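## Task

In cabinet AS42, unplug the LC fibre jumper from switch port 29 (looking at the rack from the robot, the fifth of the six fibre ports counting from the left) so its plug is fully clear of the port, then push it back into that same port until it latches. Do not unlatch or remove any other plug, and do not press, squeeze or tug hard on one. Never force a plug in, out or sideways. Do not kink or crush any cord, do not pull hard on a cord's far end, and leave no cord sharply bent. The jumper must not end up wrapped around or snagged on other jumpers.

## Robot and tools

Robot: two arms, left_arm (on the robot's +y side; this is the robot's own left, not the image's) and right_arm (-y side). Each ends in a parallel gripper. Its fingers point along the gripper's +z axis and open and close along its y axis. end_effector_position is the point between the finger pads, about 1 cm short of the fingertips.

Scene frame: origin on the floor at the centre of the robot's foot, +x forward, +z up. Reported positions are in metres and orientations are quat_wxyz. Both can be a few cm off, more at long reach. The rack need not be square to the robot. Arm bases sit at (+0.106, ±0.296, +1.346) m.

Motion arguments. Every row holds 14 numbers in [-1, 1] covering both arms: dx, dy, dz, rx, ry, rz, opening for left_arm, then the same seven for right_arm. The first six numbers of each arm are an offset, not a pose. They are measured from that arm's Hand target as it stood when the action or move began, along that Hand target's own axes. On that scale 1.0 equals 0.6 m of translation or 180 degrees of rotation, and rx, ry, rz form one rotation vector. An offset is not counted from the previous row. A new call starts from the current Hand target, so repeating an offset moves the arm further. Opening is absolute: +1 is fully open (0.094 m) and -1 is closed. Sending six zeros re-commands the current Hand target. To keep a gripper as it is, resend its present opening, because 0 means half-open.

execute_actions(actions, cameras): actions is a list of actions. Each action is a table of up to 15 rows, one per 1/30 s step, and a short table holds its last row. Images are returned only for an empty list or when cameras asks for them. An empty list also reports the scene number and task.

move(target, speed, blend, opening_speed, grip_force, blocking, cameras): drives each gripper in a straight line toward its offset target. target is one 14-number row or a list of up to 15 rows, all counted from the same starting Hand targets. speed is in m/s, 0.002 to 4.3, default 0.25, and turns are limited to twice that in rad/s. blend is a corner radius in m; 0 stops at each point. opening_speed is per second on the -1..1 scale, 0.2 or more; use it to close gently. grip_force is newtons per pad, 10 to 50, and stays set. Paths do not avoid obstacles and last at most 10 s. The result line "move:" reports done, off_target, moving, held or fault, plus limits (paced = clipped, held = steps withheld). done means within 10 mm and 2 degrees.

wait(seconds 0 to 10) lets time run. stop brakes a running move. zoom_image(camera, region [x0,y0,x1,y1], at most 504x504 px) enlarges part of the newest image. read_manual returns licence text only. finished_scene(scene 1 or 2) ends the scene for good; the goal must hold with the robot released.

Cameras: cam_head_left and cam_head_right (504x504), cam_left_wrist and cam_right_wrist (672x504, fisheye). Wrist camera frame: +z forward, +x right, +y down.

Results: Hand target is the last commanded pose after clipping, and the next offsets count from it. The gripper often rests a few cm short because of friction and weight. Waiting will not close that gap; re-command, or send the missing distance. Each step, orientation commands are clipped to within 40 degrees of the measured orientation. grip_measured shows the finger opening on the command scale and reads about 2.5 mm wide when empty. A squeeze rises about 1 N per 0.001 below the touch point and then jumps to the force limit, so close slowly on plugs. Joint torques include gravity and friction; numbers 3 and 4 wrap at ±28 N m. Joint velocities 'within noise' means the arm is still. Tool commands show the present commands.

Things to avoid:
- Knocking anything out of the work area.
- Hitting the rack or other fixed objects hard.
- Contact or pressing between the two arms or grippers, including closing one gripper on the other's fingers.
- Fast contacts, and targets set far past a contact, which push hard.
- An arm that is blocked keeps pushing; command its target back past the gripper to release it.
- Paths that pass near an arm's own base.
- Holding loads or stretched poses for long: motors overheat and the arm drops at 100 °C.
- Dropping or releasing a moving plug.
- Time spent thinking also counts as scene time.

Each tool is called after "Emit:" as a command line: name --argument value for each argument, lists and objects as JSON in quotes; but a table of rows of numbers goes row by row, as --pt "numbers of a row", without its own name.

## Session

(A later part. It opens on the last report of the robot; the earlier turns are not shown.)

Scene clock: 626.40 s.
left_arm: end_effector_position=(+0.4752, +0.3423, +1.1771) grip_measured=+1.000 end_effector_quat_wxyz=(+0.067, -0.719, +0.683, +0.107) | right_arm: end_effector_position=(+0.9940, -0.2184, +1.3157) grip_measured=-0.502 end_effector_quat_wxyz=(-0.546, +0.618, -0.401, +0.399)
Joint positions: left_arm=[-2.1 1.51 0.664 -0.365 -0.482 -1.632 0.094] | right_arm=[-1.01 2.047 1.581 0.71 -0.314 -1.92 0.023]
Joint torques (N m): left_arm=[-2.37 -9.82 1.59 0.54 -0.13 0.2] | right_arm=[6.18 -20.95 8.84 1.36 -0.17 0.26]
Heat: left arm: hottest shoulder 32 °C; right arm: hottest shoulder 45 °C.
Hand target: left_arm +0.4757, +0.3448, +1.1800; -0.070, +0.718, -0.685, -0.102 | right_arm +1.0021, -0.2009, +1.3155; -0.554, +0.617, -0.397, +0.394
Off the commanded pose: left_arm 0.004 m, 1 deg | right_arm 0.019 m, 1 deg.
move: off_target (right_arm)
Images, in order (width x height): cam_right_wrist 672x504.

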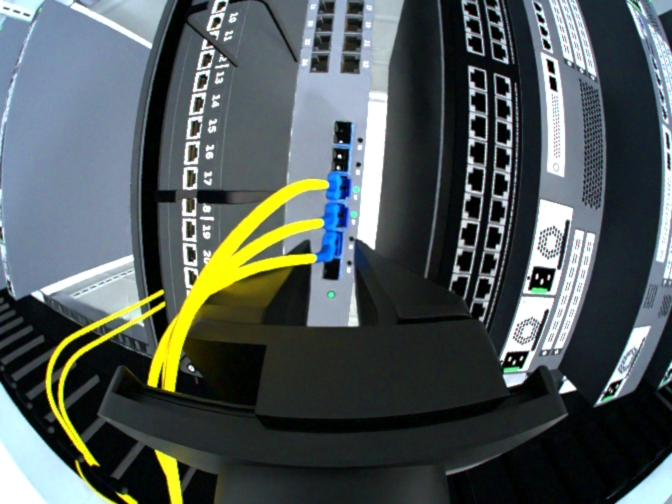

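Emit:
move --target '[0,0,0,0,0,0,1,0,0,0,0,0,0,-0.8]' --opening_speed 0.4 --cameras '["cam_right_wrist"]'

Emit:
zoom_image --camera "cam_right_wrist" --region '[300, 210, 370, 280]'

Scene clock: 634.33 s.
left_arm: end_effector_position=(+0.4752, +0.3423, +1.1771) grip_measured=+1.000 end_effector_quat_wxyz=(+0.067, -0.719, +0.683, +0.107) | right_arm: end_effector_position=(+0.9937, -0.2177, +1.3140) grip_measured=-0.796 end_effector_quat_wxyz=(-0.546, +0.618, -0.401, +0.398)
Joint positions: left_arm=[-2.1 1.51 0.664 -0.365 -0.482 -1.632 0.094] | right_arm=[-1.009 2.05 1.582 0.71 -0.313 -1.92 0.01]
Joint torques (N m): left_arm=[-1.49 -9.52 1.57 0.72 -0.11 0.14] | right_arm=[6.18 -21.36 8.85 1.66 -0.19 0.25]
Heat: left arm: hottest shoulder 32 °C; right arm: hottest shoulder 44 °C.
Hand target: left_arm +0.4757, +0.3448, +1.1800; -0.070, +0.718, -0.685, -0.102 | right_arm +1.0022, -0.2008, +1.3155; -0.554, +0.617, -0.397, +0.394
Off the commanded pose: left_arm 0.004 m, 1 deg | right_arm 0.019 m, 1 deg.
move: off_target (right_arm)
Images, in order (width x height): cam_right_wrist 672x504.

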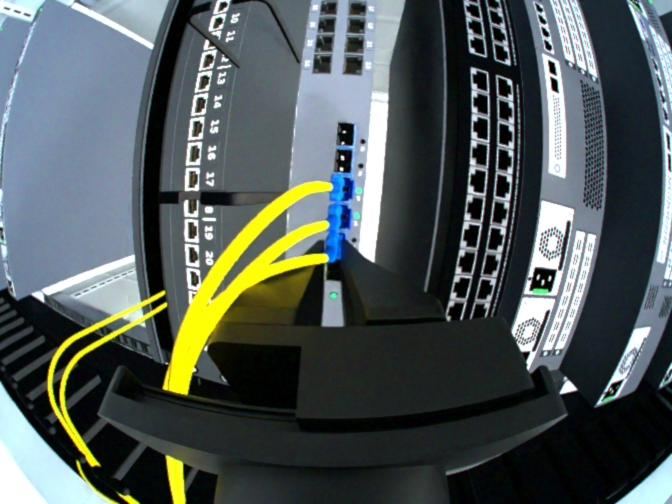

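Scaled by 7.200 from the camera's 672x504 image, which has a finer 960x720 frame.

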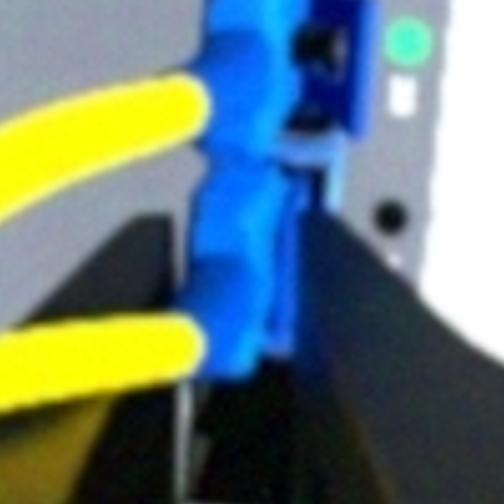

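Emit:
move --target '[0,0,0,0,0,0,1,0,0,0,0,0,0,-1]' --opening_speed 0.4 --cameras '["cam_right_wrist"]'

Emit:
zoom_image --camera "cam_right_wrist" --region '[300, 210, 370, 280]'

Scene clock: 637.13 s.
left_arm: end_effector_position=(+0.4752, +0.3423, +1.1771) grip_measured=+1.000 end_effector_quat_wxyz=(+0.067, -0.719, +0.683, +0.107) | right_arm: end_effector_position=(+0.9936, -0.2175, +1.3141) grip_measured=-0.838 end_effector_quat_wxyz=(-0.546, +0.619, -0.401, +0.398)
Joint positions: left_arm=[-2.1 1.51 0.664 -0.365 -0.482 -1.632 0.094] | right_arm=[-1.009 2.05 1.582 0.71 -0.315 -1.92 0.008]
Joint torques (N m): left_arm=[-2.61 -9.52 1.59 0.79 -0.08 0.19] | right_arm=[6.18 -21.01 8.81 1.51 -0.16 0.25]
Heat: left arm: hottest shoulder 32 °C; right arm: hottest shoulder 45 °C.
Hand target: left_arm +0.4757, +0.3448, +1.1800; -0.070, +0.718, -0.685, -0.102 | right_arm +1.0021, -0.2007, +1.3155; -0.554, +0.617, -0.397, +0.394
Off the commanded pose: left_arm 0.004 m, 1 deg | right_arm 0.019 m, 1 deg.
move: off_target (right_arm)
Images, in order (width x height): cam_right_wrist 672x504.

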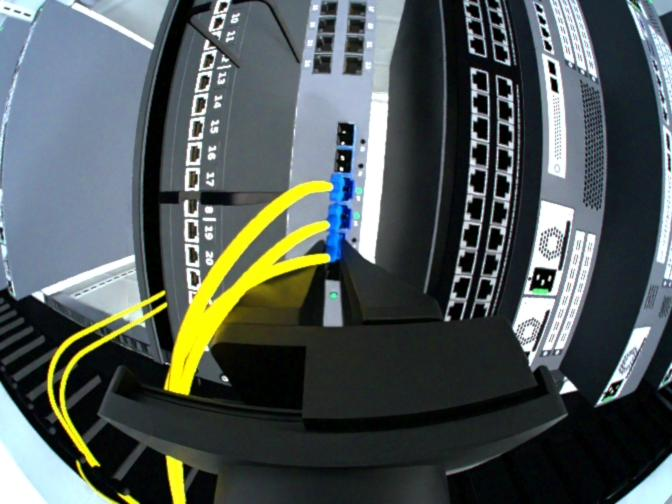

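Scaled by 7.200 from the camera's 672x504 image, which has a finer 960x720 frame.

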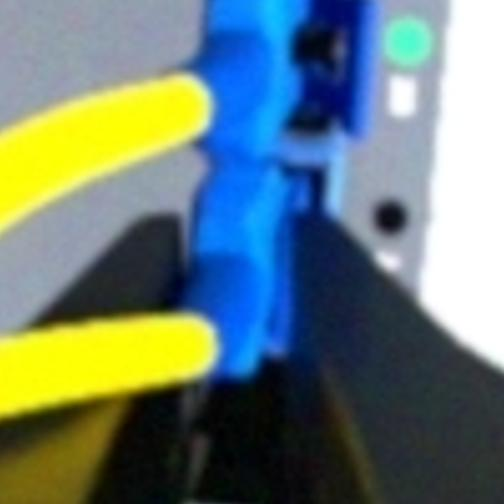

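Emit:
move --pt "0 0 0 0 0 0 1 0.0343 0.007 -0.0263 0 0 0 -1" --pt "0 0 0 0 0 0 1 0.0157 0.0097 -0.0727 0 0 0 -1" --speed 0.03 --cameras '["cam_right_wrist"]'

Emit:
zoom_image --camera "cam_right_wrist" --region '[300, 190, 370, 260]'

Scene clock: 643.77 s.
left_arm: end_effector_position=(+0.4752, +0.3423, +1.1771) grip_measured=+1.000 end_effector_quat_wxyz=(+0.067, -0.719, +0.683, +0.107) | right_arm: end_effector_position=(+0.9784, -0.2198, +1.3126) grip_measured=-0.902 end_effector_quat_wxyz=(-0.549, +0.617, -0.396, +0.400)
Joint positions: left_arm=[-2.1 1.51 0.664 -0.365 -0.482 -1.632 0.094] | right_arm=[-1.015 2.031 1.524 0.758 -0.327 -1.92 0.005]
Joint torques (N m): left_arm=[-1.96 -9.29 1.76 0.8 -0.11 0.19] | right_arm=[3.9 -24.59 2.56 3.04 -0.97 0.32]
Heat: left arm: hottest shoulder 32 °C; right arm: hottest shoulder 45 °C.
Hand target: left_arm +0.4757, +0.3448, +1.1800; -0.070, +0.718, -0.685, -0.102 | right_arm +0.9649, -0.2261, +1.3134; -0.554, +0.617, -0.397, +0.394
Off the commanded pose: left_arm 0.004 m, 1 deg | right_arm 0.015 m, 1 deg.
move: off_target (right_arm)
Images, in order (width x height): cam_right_wrist 672x504.

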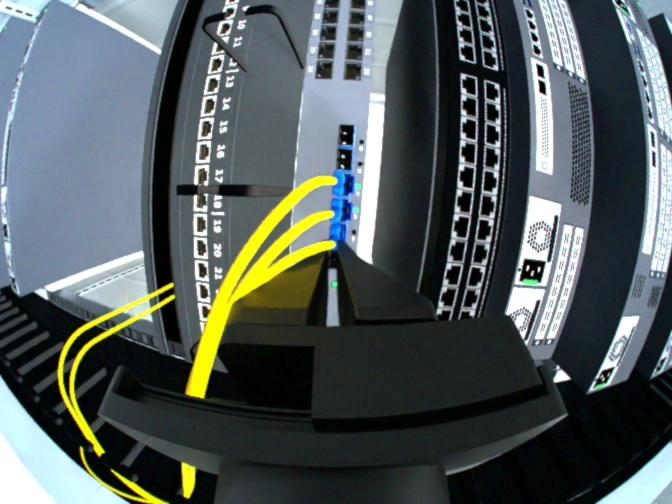

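Scaled by 7.200 from the camera's 672x504 image, which has a finer 960x720 frame.

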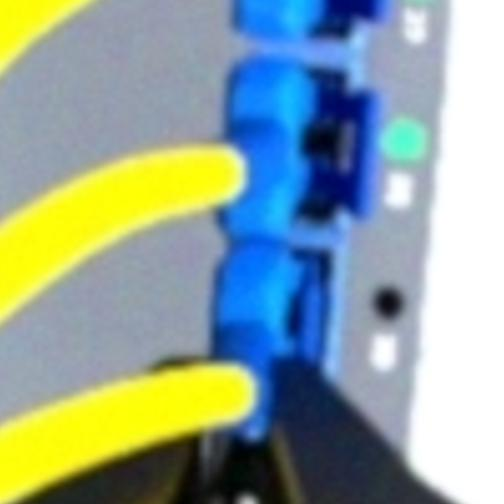

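Emit:
move --target '[0,0,0,0,0,0,1,-0.0062,0.0009,-0.0154,0,0,0,-1]' --speed 0.03 --cameras '["cam_right_wrist"]'

Emit:
zoom_image --camera "cam_right_wrist" --region '[300, 190, 370, 260]'

Scene clock: 649.13 s.
left_arm: end_effector_position=(+0.4752, +0.3423, +1.1771) grip_measured=+1.000 end_effector_quat_wxyz=(+0.067, -0.719, +0.683, +0.107) | right_arm: end_effector_position=(+0.9529, -0.2176, +1.3042) grip_measured=-0.983 end_effector_quat_wxyz=(-0.550, +0.626, -0.397, +0.386)
Joint positions: left_arm=[-2.1 1.51 0.664 -0.365 -0.482 -1.632 0.094] | right_arm=[-1.018 2.001 1.438 0.787 -0.346 -1.919 0.001]
Joint torques (N m): left_arm=[-2.32 -9.64 1.63 0.58 -0.12 0.17] | right_arm=[4.13 -22.53 5.5 2.76 -0.32 0.32]
Heat: left arm: hottest shoulder 32 °C; right arm: hottest shoulder 46 °C.
Hand target: left_arm +0.4757, +0.3448, +1.1800; -0.070, +0.718, -0.685, -0.102 | right_arm +0.9550, -0.2261, +1.3134; -0.554, +0.617, -0.397, +0.394
Off the commanded pose: left_arm 0.004 m, 1 deg | right_arm 0.013 m, 1 deg.
move: off_target (right_arm)
Images, in order (width x height): cam_right_wrist 672x504.

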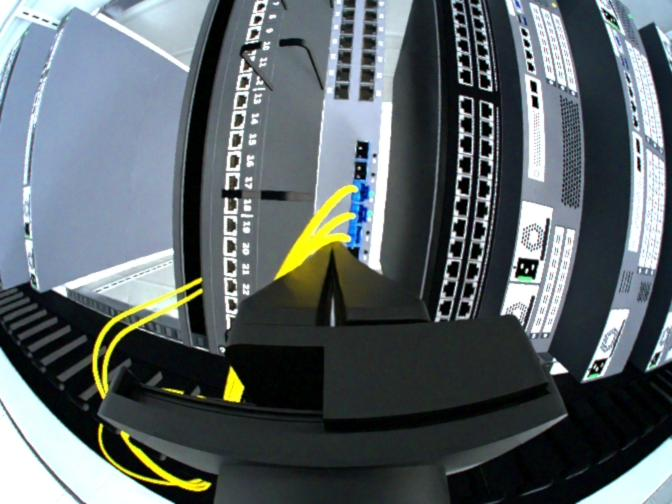

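Scaled by 7.200 from the camera's 672x504 image, which has a finer 960x720 frame.

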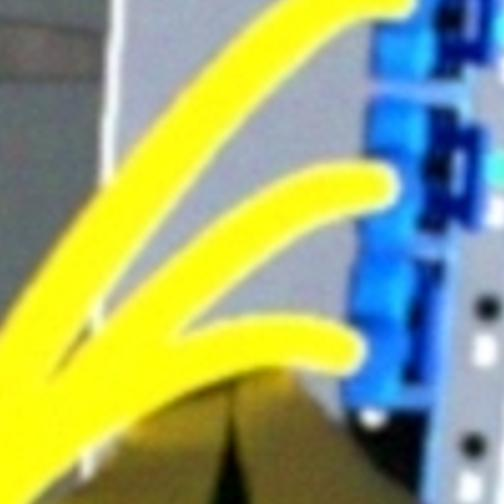

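Emit:
move --pt "0 0 0 0 0 0 1 0.02 0 -0.1 0 0 0 -1" --pt "0 0 0 0 0 0 1 0.04 0 -0.16 0 0 0 -1" --speed 0.1 --blend 0.02 --cameras '["cam_right_wrist","cam_head_right","cam_head_left"]'

Emit:
zoom_image --camera "cam_head_left" --region '[320, 280, 420, 380]'

Emit:
zoom_image --camera "cam_right_wrist" --region '[280, 150, 400, 270]'

Scene clock: 657.07 s.
left_arm: end_effector_position=(+0.4752, +0.3423, +1.1771) grip_measured=+1.000 end_effector_quat_wxyz=(+0.067, -0.719, +0.683, +0.107) | right_arm: end_effector_position=(+0.8730, -0.2703, +1.3096) grip_measured=-0.983 end_effector_quat_wxyz=(-0.552, +0.626, -0.396, +0.382)
Joint positions: left_arm=[-2.1 1.51 0.664 -0.365 -0.482 -1.632 0.094] | right_arm=[-1.108 1.862 1.157 0.932 -0.441 -1.893 0.001]
Joint torques (N m): left_arm=[-2.08 -9.64 1.65 0.73 -0.12 0.18] | right_arm=[2.08 -20.6 4.25 2.7 -0.31 0.32]
Heat: left arm: hottest shoulder 32 °C; right arm: hottest shoulder 45 °C.
Hand target: left_arm +0.4757, +0.3448, +1.1800; -0.070, +0.718, -0.685, -0.102 | right_arm +0.8752, -0.2840, +1.3219; -0.554, +0.617, -0.397, +0.394
Off the commanded pose: left_arm 0.004 m, 1 deg | right_arm 0.018 m, 2 deg.
move: off_target (right_arm); blend cut to 0.019 m at target 1
Images, in order (width x height): cam_head_left 504x504, cam_head_right 504x504, cam_right_wrist 672x504.

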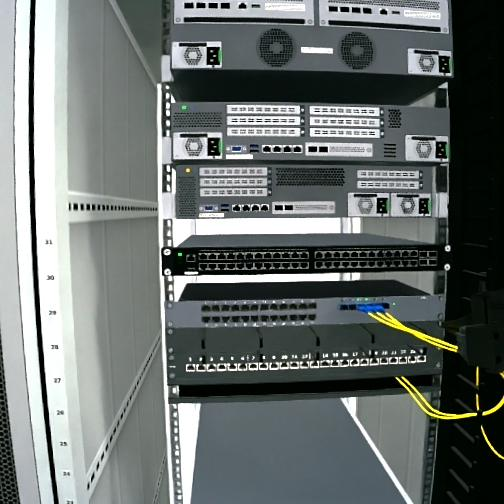

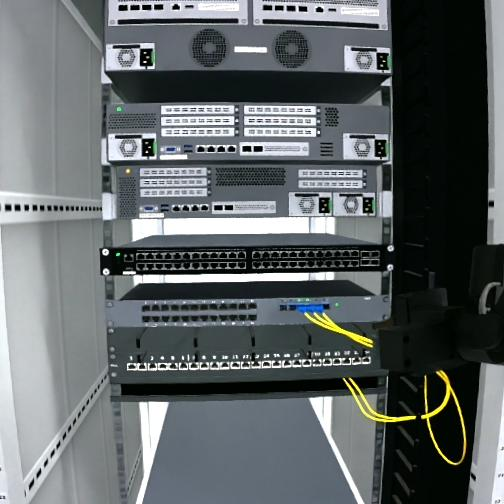

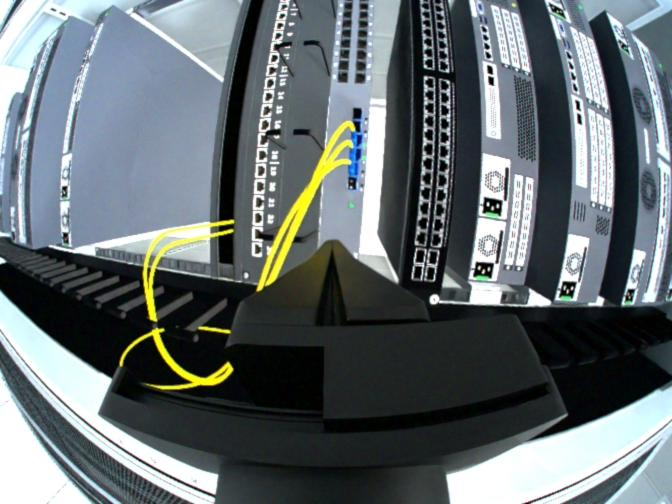

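Scaled by 5.040 from the camera's 504x504 image, which has a finer 720x720 frame.

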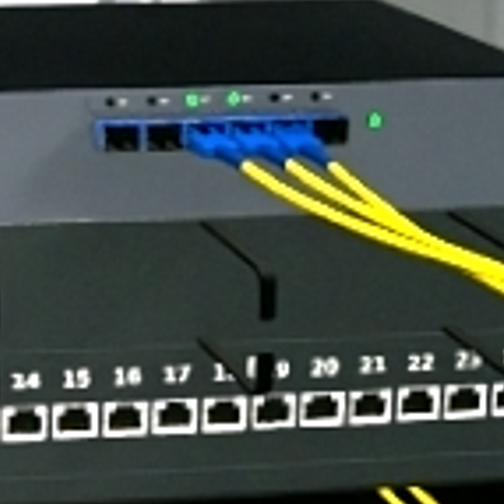

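Scaled by 4.200 from the camera's 672x504 image, which has a finer 960x720 frame.

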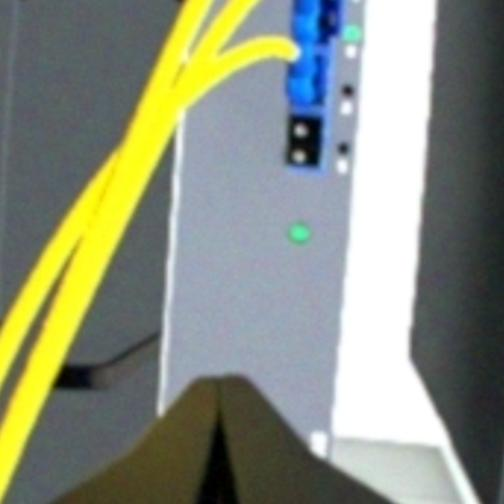

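Emit:
move --pt "0 0 0 0 0 0 1 -0.0575 -0.099 -0.0098 0.0134 0.1724 0.5317 0.9" --pt "0 0 0 0 0 0 1 -0.0505 -0.0657 0.2123 0.0134 0.1724 0.5317 0.9" --speed '[0.15,0.08]' --cameras '["cam_right_wrist","cam_head_right","cam_head_left"]'

Emit:
zoom_image --camera "cam_right_wrist" --region '[280, 210, 400, 330]'

Scene clock: 676.50 s.
left_arm: end_effector_position=(+0.4752, +0.3423, +1.1771) grip_measured=+1.000 end_effector_quat_wxyz=(+0.067, -0.719, +0.683, +0.107) | right_arm: end_effector_position=(+0.9730, -0.2216, +1.3450) grip_measured=+0.898 end_effector_quat_wxyz=(+0.554, -0.002, +0.832, -0.010)
Joint positions: left_arm=[-2.1 1.51 0.664 -0.365 -0.482 -1.632 0.094] | right_arm=[-0.883 1.881 1.504 0.42 0.251 -0.245 0.089]
Joint torques (N m): left_arm=[-1.73 -9.58 1.87 0.73 -0.11 0.16] | right_arm=[6.59 -19.9 9.63 1.66 -0.1 0.23]
Heat: left arm: hottest shoulder 32 °C; right arm: hottest shoulder 45 °C.
Hand target: left_arm +0.4757, +0.3448, +1.1800; -0.070, +0.718, -0.685, -0.102 | right_arm +0.9837, -0.2058, +1.3501; +0.559, +0.000, +0.829, +0.000
Off the commanded pose: left_arm 0.004 m, 1 deg | right_arm 0.020 m, 1 deg.
move: off_target (right_arm)
Images, in order (width x height): cam_head_left 504x504, cam_head_right 504x504, cam_right_wrist 672x504.

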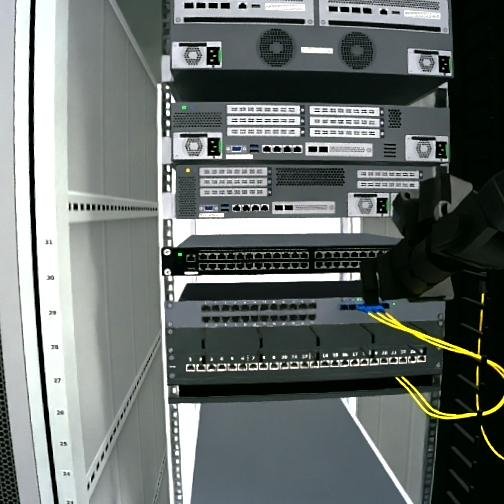

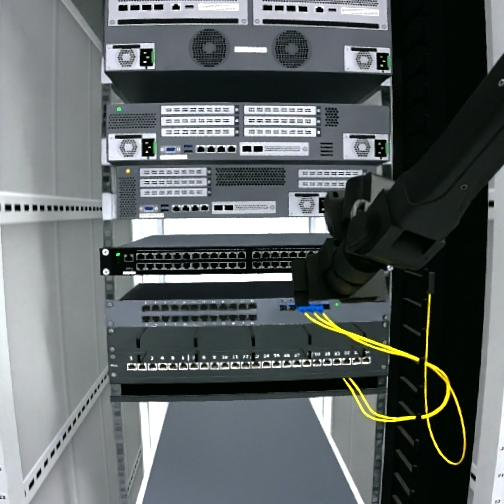

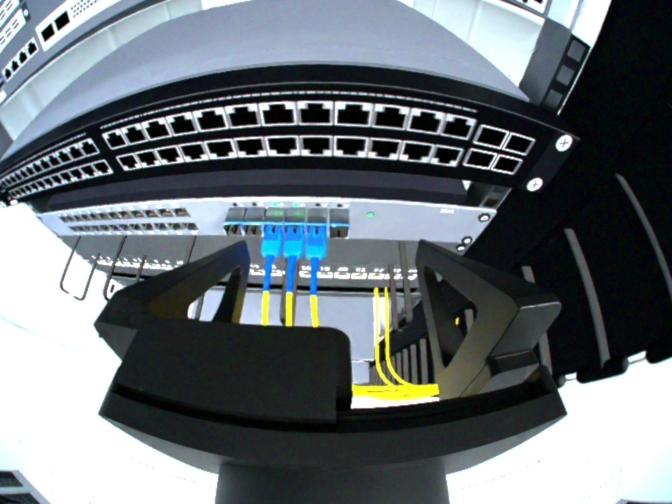

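Scaled by 4.200 from the camera's 672x504 image, which has a finer 960x720 frame.

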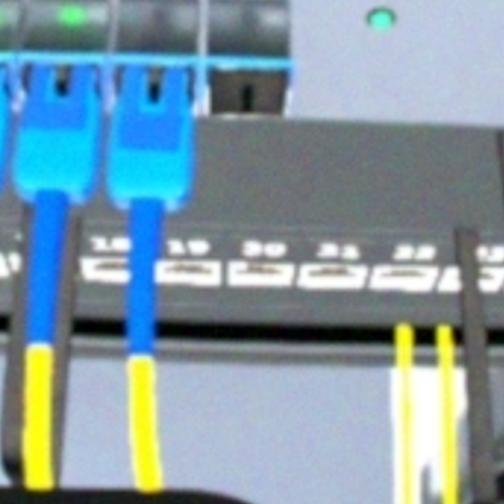

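Emit:
zoom_image --camera "cam_right_wrist" --region '[275, 205, 345, 275]'

Scaled by 7.200 from the camera's 672x504 image, which has a finer 960x720 frame.

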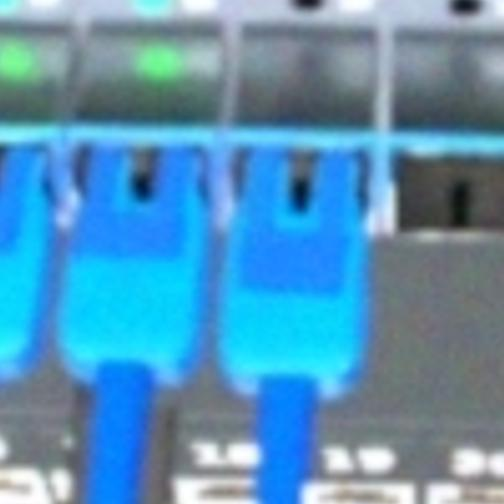

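Emit:
move --pt "0 0 0 0 0 0 1 0 -0.0737 -0.2225 0 0 0 0.5" --pt "0 0 0 0 0 0 1 0.1018 -0.1237 -0.1632 0.0093 -0.1822 -0.5093 -0.45" --pt "0 0 0 0 0 0 1 0.0878 -0.0937 -0.052 0.0093 -0.1822 -0.5093 -0.45" --speed '[0.12,0.2,0.08]' --grip_force '[50,25]' --cameras '["cam_right_wrist","cam_head_right"]'

Emit:
zoom_image --camera "cam_right_wrist" --region '[260, 150, 400, 290]'

Scene clock: 727.57 s.
left_arm: end_effector_position=(+0.4752, +0.3423, +1.1771) grip_measured=+1.000 end_effector_quat_wxyz=(+0.067, -0.719, +0.683, +0.107) | right_arm: end_effector_position=(+0.8614, -0.2681, +1.3328) grip_measured=-0.448 end_effector_quat_wxyz=(-0.584, +0.581, -0.411, +0.390)
Joint positions: left_arm=[-2.1 1.51 0.664 -0.365 -0.482 -1.632 0.094] | right_arm=[-1.093 1.846 1.105 1.067 -0.414 -1.787 0.026]
Joint torques (N m): left_arm=[-1.85 -9.82 1.74 0.79 -0.12 0.18] | right_arm=[1.96 -16.62 6.38 2.52 -0.26 0.1]
Heat: left arm: hottest shoulder 32 °C; right arm: hottest shoulder 44 °C.
Hand target: left_arm +0.4757, +0.3448, +1.1800; -0.070, +0.718, -0.685, -0.102 | right_arm +0.8702, -0.2801, +1.3299; +0.579, -0.579, +0.406, -0.406 (not the last commanded pose)
Off the commanded pose: left_arm 0.004 m, 1 deg | right_arm 0.077 m, 2 deg.
grip_force (N): 50, 25
move: off_target (right_arm; path cut at 10 s); path passed 2 of 3 targets; target 2's new opening was sent with right_arm's hand 0.015 m and 2 deg from that target
Images, in order (width x height): cam_head_right 504x504, cam_right_wrist 672x504.

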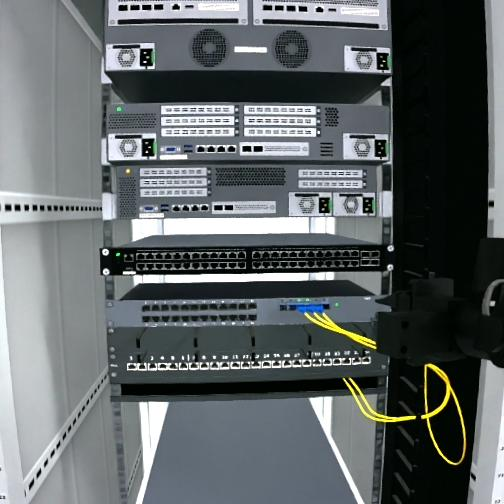

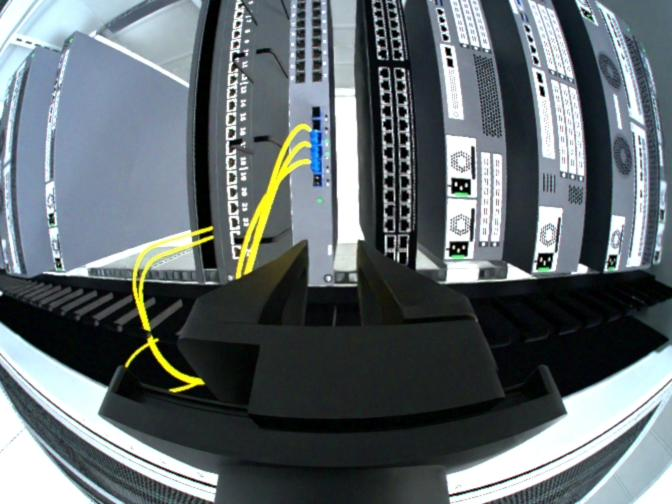

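Scaled by 3.600 from the camera's 672x504 image, which has a finer 960x720 frame.

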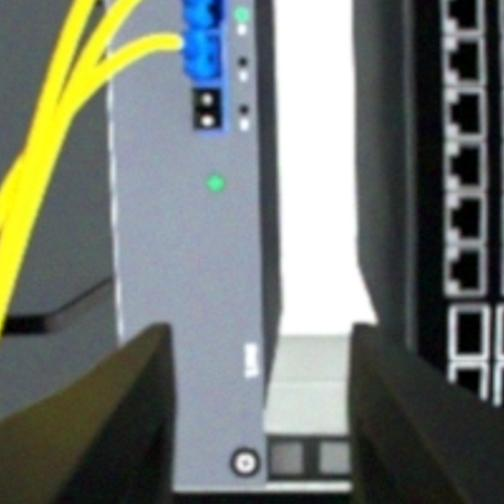

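Emit:
move --pt "0 0 0 0 0 0 1 0.0087 0.0282 0.1118 0.004 0 -0.0086 -0.45" --pt "0 0 0 0 0 0 1 -0.0508 0.0248 0.256 0.004 0 -0.0086 -0.45" --speed '[0.08,0.04]' --cameras '["cam_right_wrist"]'

Emit:
zoom_image --camera "cam_right_wrist" --region '[285, 190, 385, 290]'

Scene clock: 739.13 s.
left_arm: end_effector_position=(+0.4752, +0.3423, +1.1771) grip_measured=+1.000 end_effector_quat_wxyz=(+0.067, -0.719, +0.683, +0.107) | right_arm: end_effector_position=(+0.9962, -0.2165, +1.3152) grip_measured=-0.448 end_effector_quat_wxyz=(-0.573, +0.579, -0.404, +0.417)
Joint positions: left_arm=[-2.1 1.51 0.664 -0.365 -0.482 -1.632 0.094] | right_arm=[-1.006 2.096 1.598 0.84 -0.303 -1.854 0.026]
Joint torques (N m): left_arm=[-2.14 -10.58 1.87 0.75 -0.12 0.14] | right_arm=[6.42 -21.07 8.54 1.65 -0.14 0.11]
Heat: left arm: hottest shoulder 32 °C; right arm: hottest shoulder 43 °C.
Hand target: left_arm +0.4757, +0.3448, +1.1800; -0.070, +0.718, -0.685, -0.102 | right_arm +1.0040, -0.1989, +1.3151; +0.577, -0.581, +0.395, -0.416
Off the commanded pose: left_arm 0.004 m, 1 deg | right_arm 0.019 m, 1 deg.
grip_force (N): 50, 25
move: off_target (right_arm)
Images, in order (width x height): cam_right_wrist 672x504.

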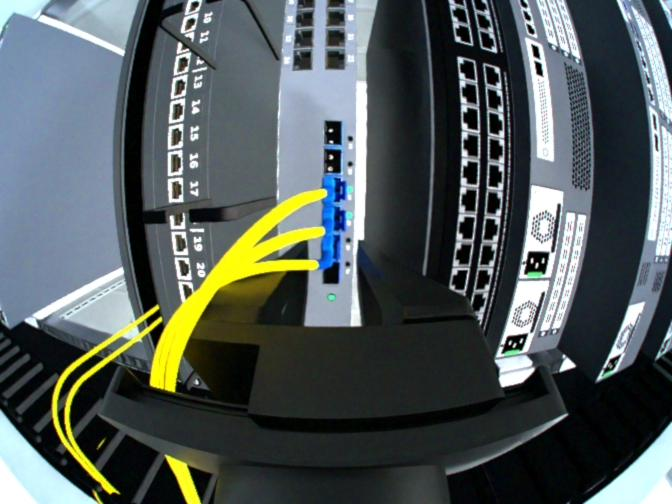

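Scaled by 5.040 from the camera's 672x504 image, which has a finer 960x720 frame.

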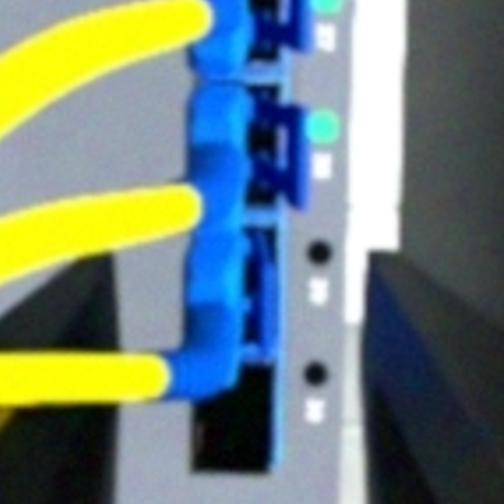

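Emit:
move --target '[0,0,0,0,0,0,1,0,0.0025,0,0,0,-0.006,-0.76]' --opening_speed 0.4 --cameras '["cam_right_wrist"]'

Emit:
zoom_image --camera "cam_right_wrist" --region '[300, 210, 370, 280]'

Scene clock: 743.30 s.
left_arm: end_effector_position=(+0.4752, +0.3423, +1.1771) grip_measured=+1.000 end_effector_quat_wxyz=(+0.067, -0.719, +0.683, +0.107) | right_arm: end_effector_position=(+0.9964, -0.2161, +1.3135) grip_measured=-0.758 end_effector_quat_wxyz=(-0.569, +0.583, -0.399, +0.422)
Joint positions: left_arm=[-2.1 1.51 0.664 -0.365 -0.482 -1.632 0.094] | right_arm=[-1.006 2.1 1.6 0.84 -0.303 -1.873 0.011]
Joint torques (N m): left_arm=[-1.2 -9.76 1.58 0.61 -0.13 0.15] | right_arm=[6.24 -21.48 8.65 1.54 -0.16 0.09]
Heat: left arm: hottest shoulder 32 °C; right arm: hottest shoulder 44 °C.
Hand target: left_arm +0.4757, +0.3448, +1.1800; -0.070, +0.718, -0.685, -0.102 | right_arm +1.0041, -0.1991, +1.3137; +0.573, -0.584, +0.390, -0.422
Off the commanded pose: left_arm 0.004 m, 1 deg | right_arm 0.019 m, 1 deg.
grip_force (N): 50, 25
move: off_target (right_arm)
Images, in order (width x height): cam_right_wrist 672x504.

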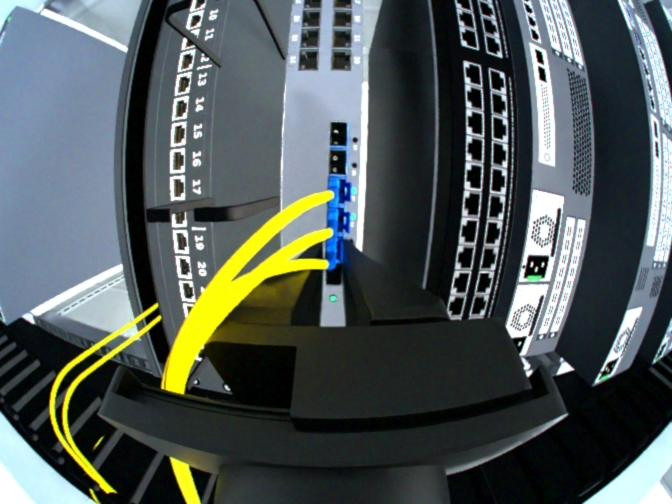

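Scaled by 7.200 from the camera's 672x504 image, which has a finer 960x720 frame.

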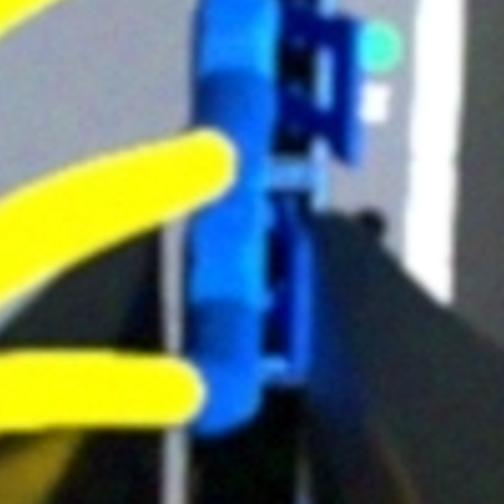

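Emit:
move --target '[0,0,0,0,0,0,1,0,0,0,0,0,0.0125,-0.76]' --cameras '["cam_right_wrist"]'

Emit:
zoom_image --camera "cam_right_wrist" --region '[300, 180, 400, 280]'

Scene clock: 751.13 s.
left_arm: end_effector_position=(+0.4752, +0.3423, +1.1771) grip_measured=+1.000 end_effector_quat_wxyz=(+0.067, -0.719, +0.683, +0.107) | right_arm: end_effector_position=(+0.9964, -0.2161, +1.3135) grip_measured=-0.758 end_effector_quat_wxyz=(-0.571, +0.580, -0.403, +0.418)
Joint positions: left_arm=[-2.1 1.51 0.664 -0.365 -0.482 -1.632 0.094] | right_arm=[-1.006 2.1 1.6 0.84 -0.303 -1.86 0.011]
Joint torques (N m): left_arm=[-2.32 -9.7 1.65 0.92 -0.14 0.14] | right_arm=[6.3 -21.01 8.64 1.59 -0.16 0.31]
Heat: left arm: hottest shoulder 32 °C; right arm: hottest shoulder 44 °C.
Hand target: left_arm +0.4757, +0.3448, +1.1800; -0.070, +0.718, -0.685, -0.102 | right_arm +1.0041, -0.1991, +1.3137; +0.582, -0.576, +0.401, -0.410
Off the commanded pose: left_arm 0.004 m, 1 deg | right_arm 0.019 m, 2 deg.
grip_force (N): 50, 25
move: off_target (right_arm)
Images, in order (width x height): cam_right_wrist 672x504.

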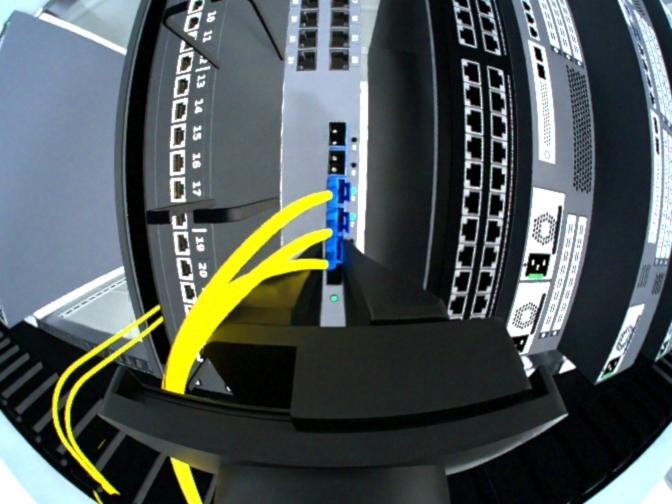

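Scaled by 5.040 from the camera's 672x504 image, which has a finer 960x720 frame.

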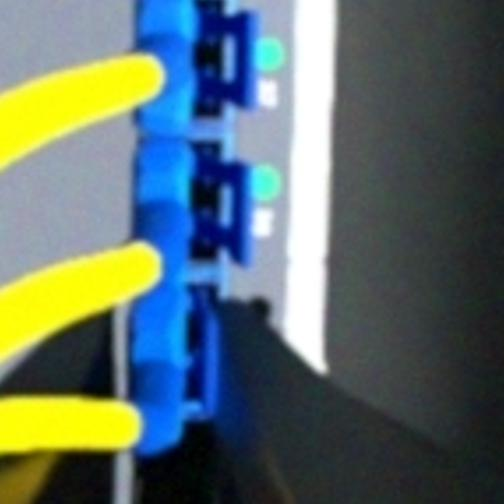

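Emit:
move --target '[0,0,0,0,0,0,1,0,0,0,0,0,0.006,-0.78]' --opening_speed 0.4 --cameras '[]'

Emit:
move --target '[0,0,0,0,0,0,1,0,0,0,0,0,0,-1]' --opening_speed 0.4 --cameras '["cam_right_wrist"]'

Emit:
zoom_image --camera "cam_right_wrist" --region '[300, 210, 370, 280]'

Scene clock: 756.57 s.
left_arm: end_effector_position=(+0.4752, +0.3423, +1.1771) grip_measured=+1.000 end_effector_quat_wxyz=(+0.067, -0.719, +0.683, +0.107) | right_arm: end_effector_position=(+0.9964, -0.2161, +1.3135) grip_measured=-0.778 end_effector_quat_wxyz=(-0.575, +0.576, -0.408, +0.413)
Joint positions: left_arm=[-2.1 1.51 0.664 -0.365 -0.482 -1.632 0.094] | right_arm=[-1.006 2.1 1.6 0.84 -0.303 -1.841 0.01]
Joint torques (N m): left_arm=[-2.37 -9.64 1.62 0.72 -0.13 0.14] | right_arm=[6.42 -21.07 8.65 1.61 -0.17 0.31]
Heat: left arm: hottest shoulder 32 °C; right arm: hottest shoulder 44 °C.
Hand target: left_arm +0.4757, +0.3448, +1.1800; -0.070, +0.718, -0.685, -0.102 | right_arm +1.0041, -0.1992, +1.3137; +0.585, -0.573, +0.407, -0.405
Off the commanded pose: left_arm 0.004 m, 1 deg | right_arm 0.019 m, 2 deg.
grip_force (N): 50, 25
move: off_target (right_arm)
No camera images: "cameras" was empty.

Scene clock: 757.33 s.
left_arm: end_effector_position=(+0.4752, +0.3423, +1.1771) grip_measured=+1.000 end_effector_quat_wxyz=(+0.067, -0.719, +0.683, +0.107) | right_arm: end_effector_position=(+0.9964, -0.2160, +1.3135) grip_measured=-0.830 end_effector_quat_wxyz=(-0.575, +0.576, -0.408, +0.412)
Joint positions: left_arm=[-2.1 1.51 0.664 -0.365 -0.482 -1.632 0.094] | right_arm=[-1.006 2.1 1.6 0.84 -0.303 -1.841 0.008]
Joint torques (N m): left_arm=[-2.61 -9.47 1.89 0.57 -0.18 0.13] | right_arm=[6.3 -21.01 8.65 1.63 -0.17 0.34]
Heat: left arm: hottest shoulder 32 °C; right arm: hottest shoulder 44 °C.
Hand target: left_arm +0.4757, +0.3448, +1.1800; -0.070, +0.718, -0.685, -0.102 | right_arm +1.0041, -0.1991, +1.3136; +0.585, -0.573, +0.407, -0.405
Off the commanded pose: left_arm 0.004 m, 1 deg | right_arm 0.019 m, 1 deg.
grip_force (N): 50, 25
move: off_target (right_arm)
Images, in order (width x height): cam_right_wrist 672x504.

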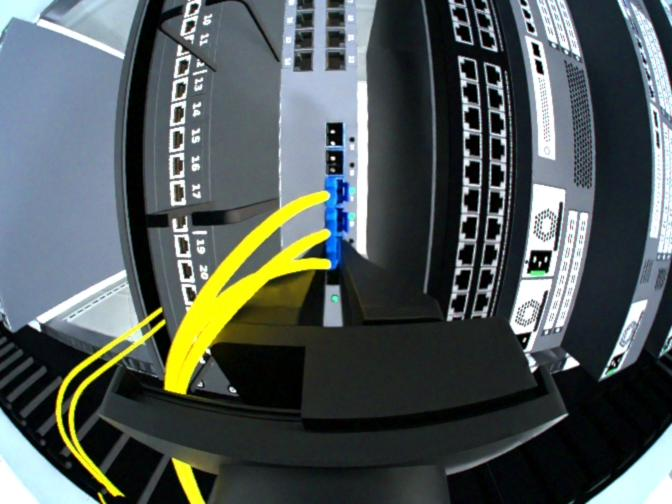

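Scaled by 7.200 from the camera's 672x504 image, which has a finer 960x720 frame.

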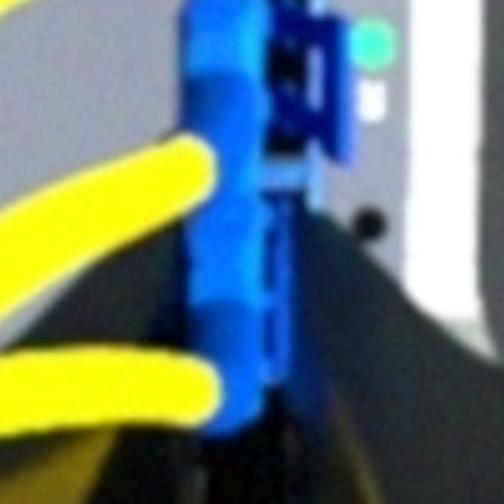

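Emit:
move --pt "0 0 0 0 0 0 1 0.0342 0.001 -0.025 0 0 0 -1" --pt "0 0 0 0 0 0 1 0.016 0.001 -0.0752 0 0 0 -1" --speed 0.05 --cameras '["cam_right_wrist"]'

Emit:
zoom_image --camera "cam_right_wrist" --region '[300, 190, 370, 260]'

Scene clock: 766.17 s.
left_arm: end_effector_position=(+0.4752, +0.3423, +1.1771) grip_measured=+1.000 end_effector_quat_wxyz=(+0.067, -0.719, +0.683, +0.107) | right_arm: end_effector_position=(+0.9708, -0.2149, +1.3114) grip_measured=-0.884 end_effector_quat_wxyz=(-0.583, +0.577, -0.404, +0.405)
Joint positions: left_arm=[-2.1 1.51 0.664 -0.365 -0.482 -1.632 0.094] | right_arm=[-1.009 2.067 1.507 0.901 -0.326 -1.83 0.005]
Joint torques (N m): left_arm=[-1.67 -10.05 1.65 0.75 -0.13 0.2] | right_arm=[3.9 -23.12 4.21 2.84 -0.44 0.38]
Heat: left arm: hottest shoulder 32 °C; right arm: hottest shoulder 43 °C.
Hand target: left_arm +0.4757, +0.3448, +1.1800; -0.070, +0.718, -0.685, -0.102 | right_arm +0.9650, -0.2234, +1.3123; +0.585, -0.573, +0.407, -0.405
Off the commanded pose: left_arm 0.004 m, 1 deg | right_arm 0.010 m, 1 deg.
grip_force (N): 50, 25
move: done
Images, in order (width x height): cam_right_wrist 672x504.

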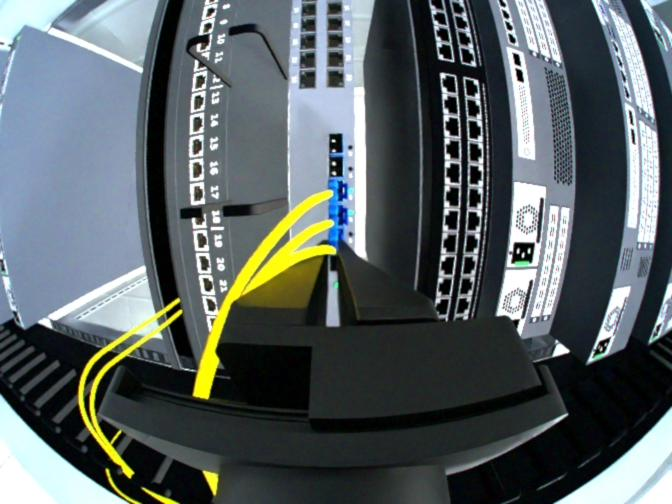

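Scaled by 7.200 from the camera's 672x504 image, which has a finer 960x720 frame.

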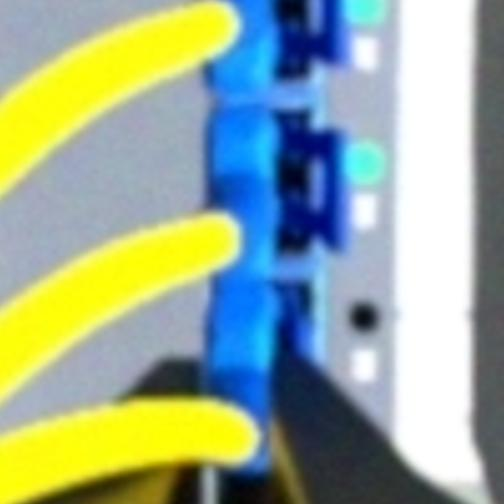

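Emit:
move --pt "0 0 0 0 0 0 1 0 0 -0.004 0 0 0 -0.5" --pt "0 0 0 0 0 0 1 -0.0177 -0.0012 0.0762 0 0 0 -0.5" --speed 0.05 --grip_force '[50,50]' --cameras '["cam_right_wrist"]'

Emit:
zoom_image --camera "cam_right_wrist" --region '[295, 200, 375, 280]'

Scene clock: 789.57 s.
left_arm: end_effector_position=(+0.4752, +0.3423, +1.1771) grip_measured=+1.000 end_effector_quat_wxyz=(+0.067, -0.719, +0.683, +0.107) | right_arm: end_effector_position=(+0.9967, -0.2158, +1.3134) grip_measured=-0.502 end_effector_quat_wxyz=(-0.578, +0.573, -0.412, +0.409)
Joint positions: left_arm=[-2.1 1.51 0.664 -0.365 -0.482 -1.632 0.094] | right_arm=[-1.005 2.101 1.602 0.841 -0.302 -1.827 0.023]
Joint torques (N m): left_arm=[-2.2 -9.17 1.81 0.69 -0.09 0.18] | right_arm=[6.48 -21.13 8.62 1.63 -0.14 0.2]
Heat: left arm: hottest shoulder 32 °C; right arm: hottest shoulder 44 °C.
Hand target: left_arm +0.4757, +0.3448, +1.1800; -0.070, +0.718, -0.685, -0.102 | right_arm +1.0044, -0.1980, +1.3138; +0.585, -0.573, +0.407, -0.405
Off the commanded pose: left_arm 0.004 m, 1 deg | right_arm 0.020 m, 1 deg.
move: off_target (right_arm)
Images, in order (width x height): cam_right_wrist 672x504.

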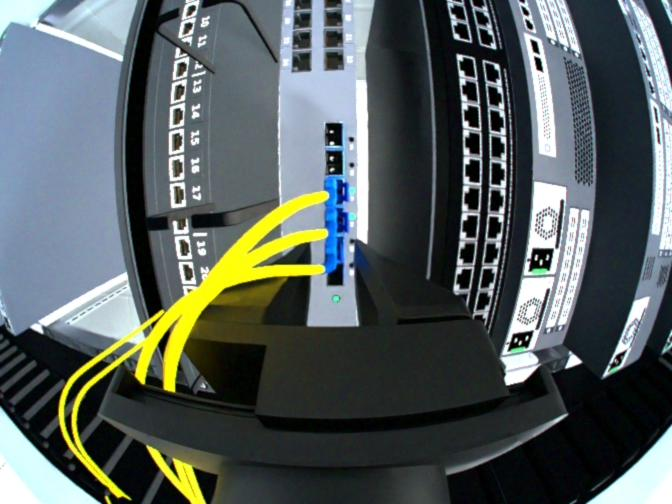

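Scaled by 6.300 from the camera's 672x504 image, which has a finer 960x720 frame.

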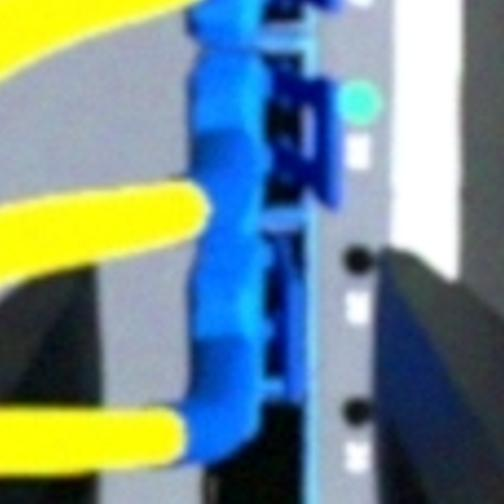

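Emit:
move --target '[0,0,0,0,0,0,1,0,0,0,0,0,0,-1]' --opening_speed 0.5 --cameras '["cam_right_wrist"]'

Emit:
zoom_image --camera "cam_right_wrist" --region '[295, 200, 375, 280]'

Scene clock: 792.43 s.
left_arm: end_effector_position=(+0.4752, +0.3423, +1.1771) grip_measured=+1.000 end_effector_quat_wxyz=(+0.067, -0.719, +0.683, +0.107) | right_arm: end_effector_position=(+0.9967, -0.2155, +1.3135) grip_measured=-0.846 end_effector_quat_wxyz=(-0.578, +0.574, -0.411, +0.410)
Joint positions: left_arm=[-2.1 1.51 0.664 -0.365 -0.482 -1.632 0.094] | right_arm=[-1.005 2.101 1.602 0.84 -0.302 -1.83 0.007]
Joint torques (N m): left_arm=[-1.9 -10.05 2.02 0.66 -0.11 0.16] | right_arm=[6.24 -21.13 8.61 1.58 -0.15 0.26]
Heat: left arm: hottest shoulder 32 °C; right arm: hottest shoulder 45 °C.
Hand target: left_arm +0.4757, +0.3448, +1.1800; -0.070, +0.718, -0.685, -0.102 | right_arm +1.0044, -0.1980, +1.3139; +0.585, -0.573, +0.407, -0.405
Off the commanded pose: left_arm 0.004 m, 1 deg | right_arm 0.019 m, 1 deg.
move: off_target (right_arm)
Images, in order (width x height): cam_right_wrist 672x504.

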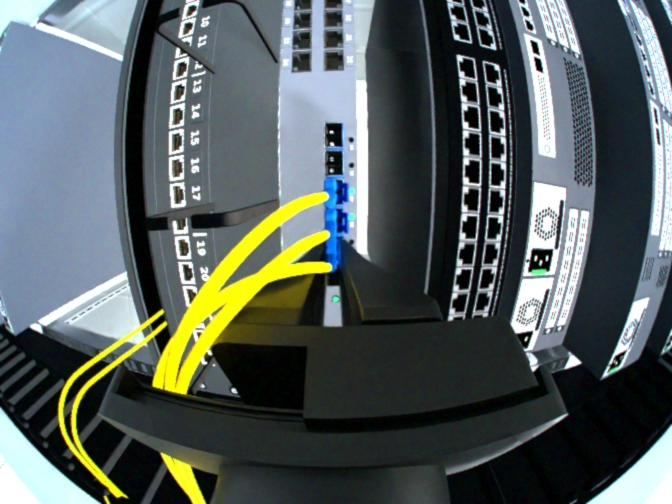

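Scaled by 6.300 from the camera's 672x504 image, which has a finer 960x720 frame.

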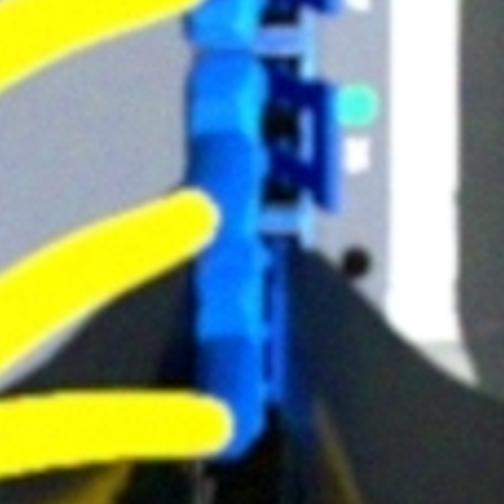

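Emit:
move --pt "0 0 0 0 0 0 1 0.0342 0.001 -0.025 0 0 0 -1" --pt "0 0 0 0 0 0 1 0.026 0.001 -0.05 0 0 0 -1" --speed 0.05 --cameras '["cam_right_wrist"]'

Emit:
zoom_image --camera "cam_right_wrist" --region '[295, 190, 375, 270]'

Scene clock: 796.77 s.
left_arm: end_effector_position=(+0.4752, +0.3423, +1.1771) grip_measured=+1.000 end_effector_quat_wxyz=(+0.067, -0.719, +0.683, +0.107) | right_arm: end_effector_position=(+0.9954, -0.2153, +1.3128) grip_measured=-0.847 end_effector_quat_wxyz=(-0.580, +0.575, -0.408, +0.408)
Joint positions: left_arm=[-2.1 1.51 0.664 -0.365 -0.482 -1.632 0.094] | right_arm=[-1.007 2.101 1.599 0.843 -0.312 -1.83 0.007]
Joint torques (N m): left_arm=[-2.55 -9.58 1.65 0.94 -0.14 0.18] | right_arm=[4.07 -24.82 2.5 3.48 -0.95 0.34]
Heat: left arm: hottest shoulder 32 °C; right arm: hottest shoulder 45 °C.
Hand target: left_arm +0.4757, +0.3448, +1.1800; -0.070, +0.718, -0.685, -0.102 | right_arm +0.9815, -0.2226, +1.3126; +0.585, -0.573, +0.407, -0.405
Off the commanded pose: left_arm 0.004 m, 1 deg | right_arm 0.016 m, 1 deg.
move: off_target (right_arm)
Images, in order (width x height): cam_right_wrist 672x504.

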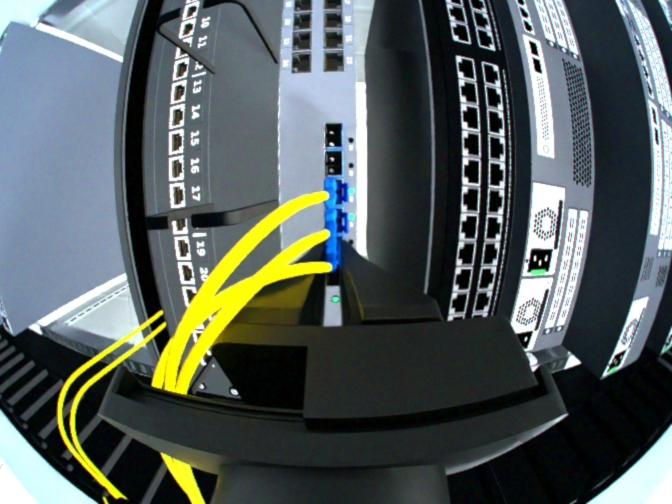

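Scaled by 6.300 from the camera's 672x504 image, which has a finer 960x720 frame.

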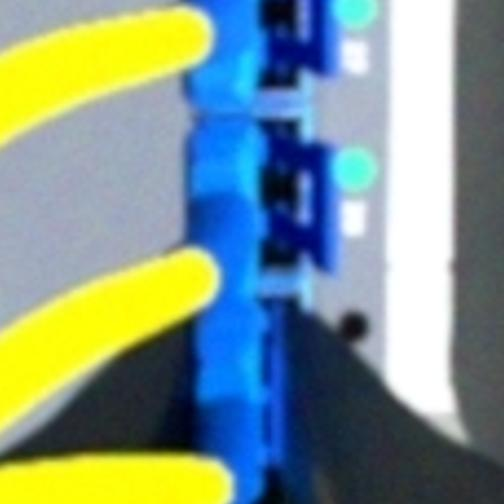

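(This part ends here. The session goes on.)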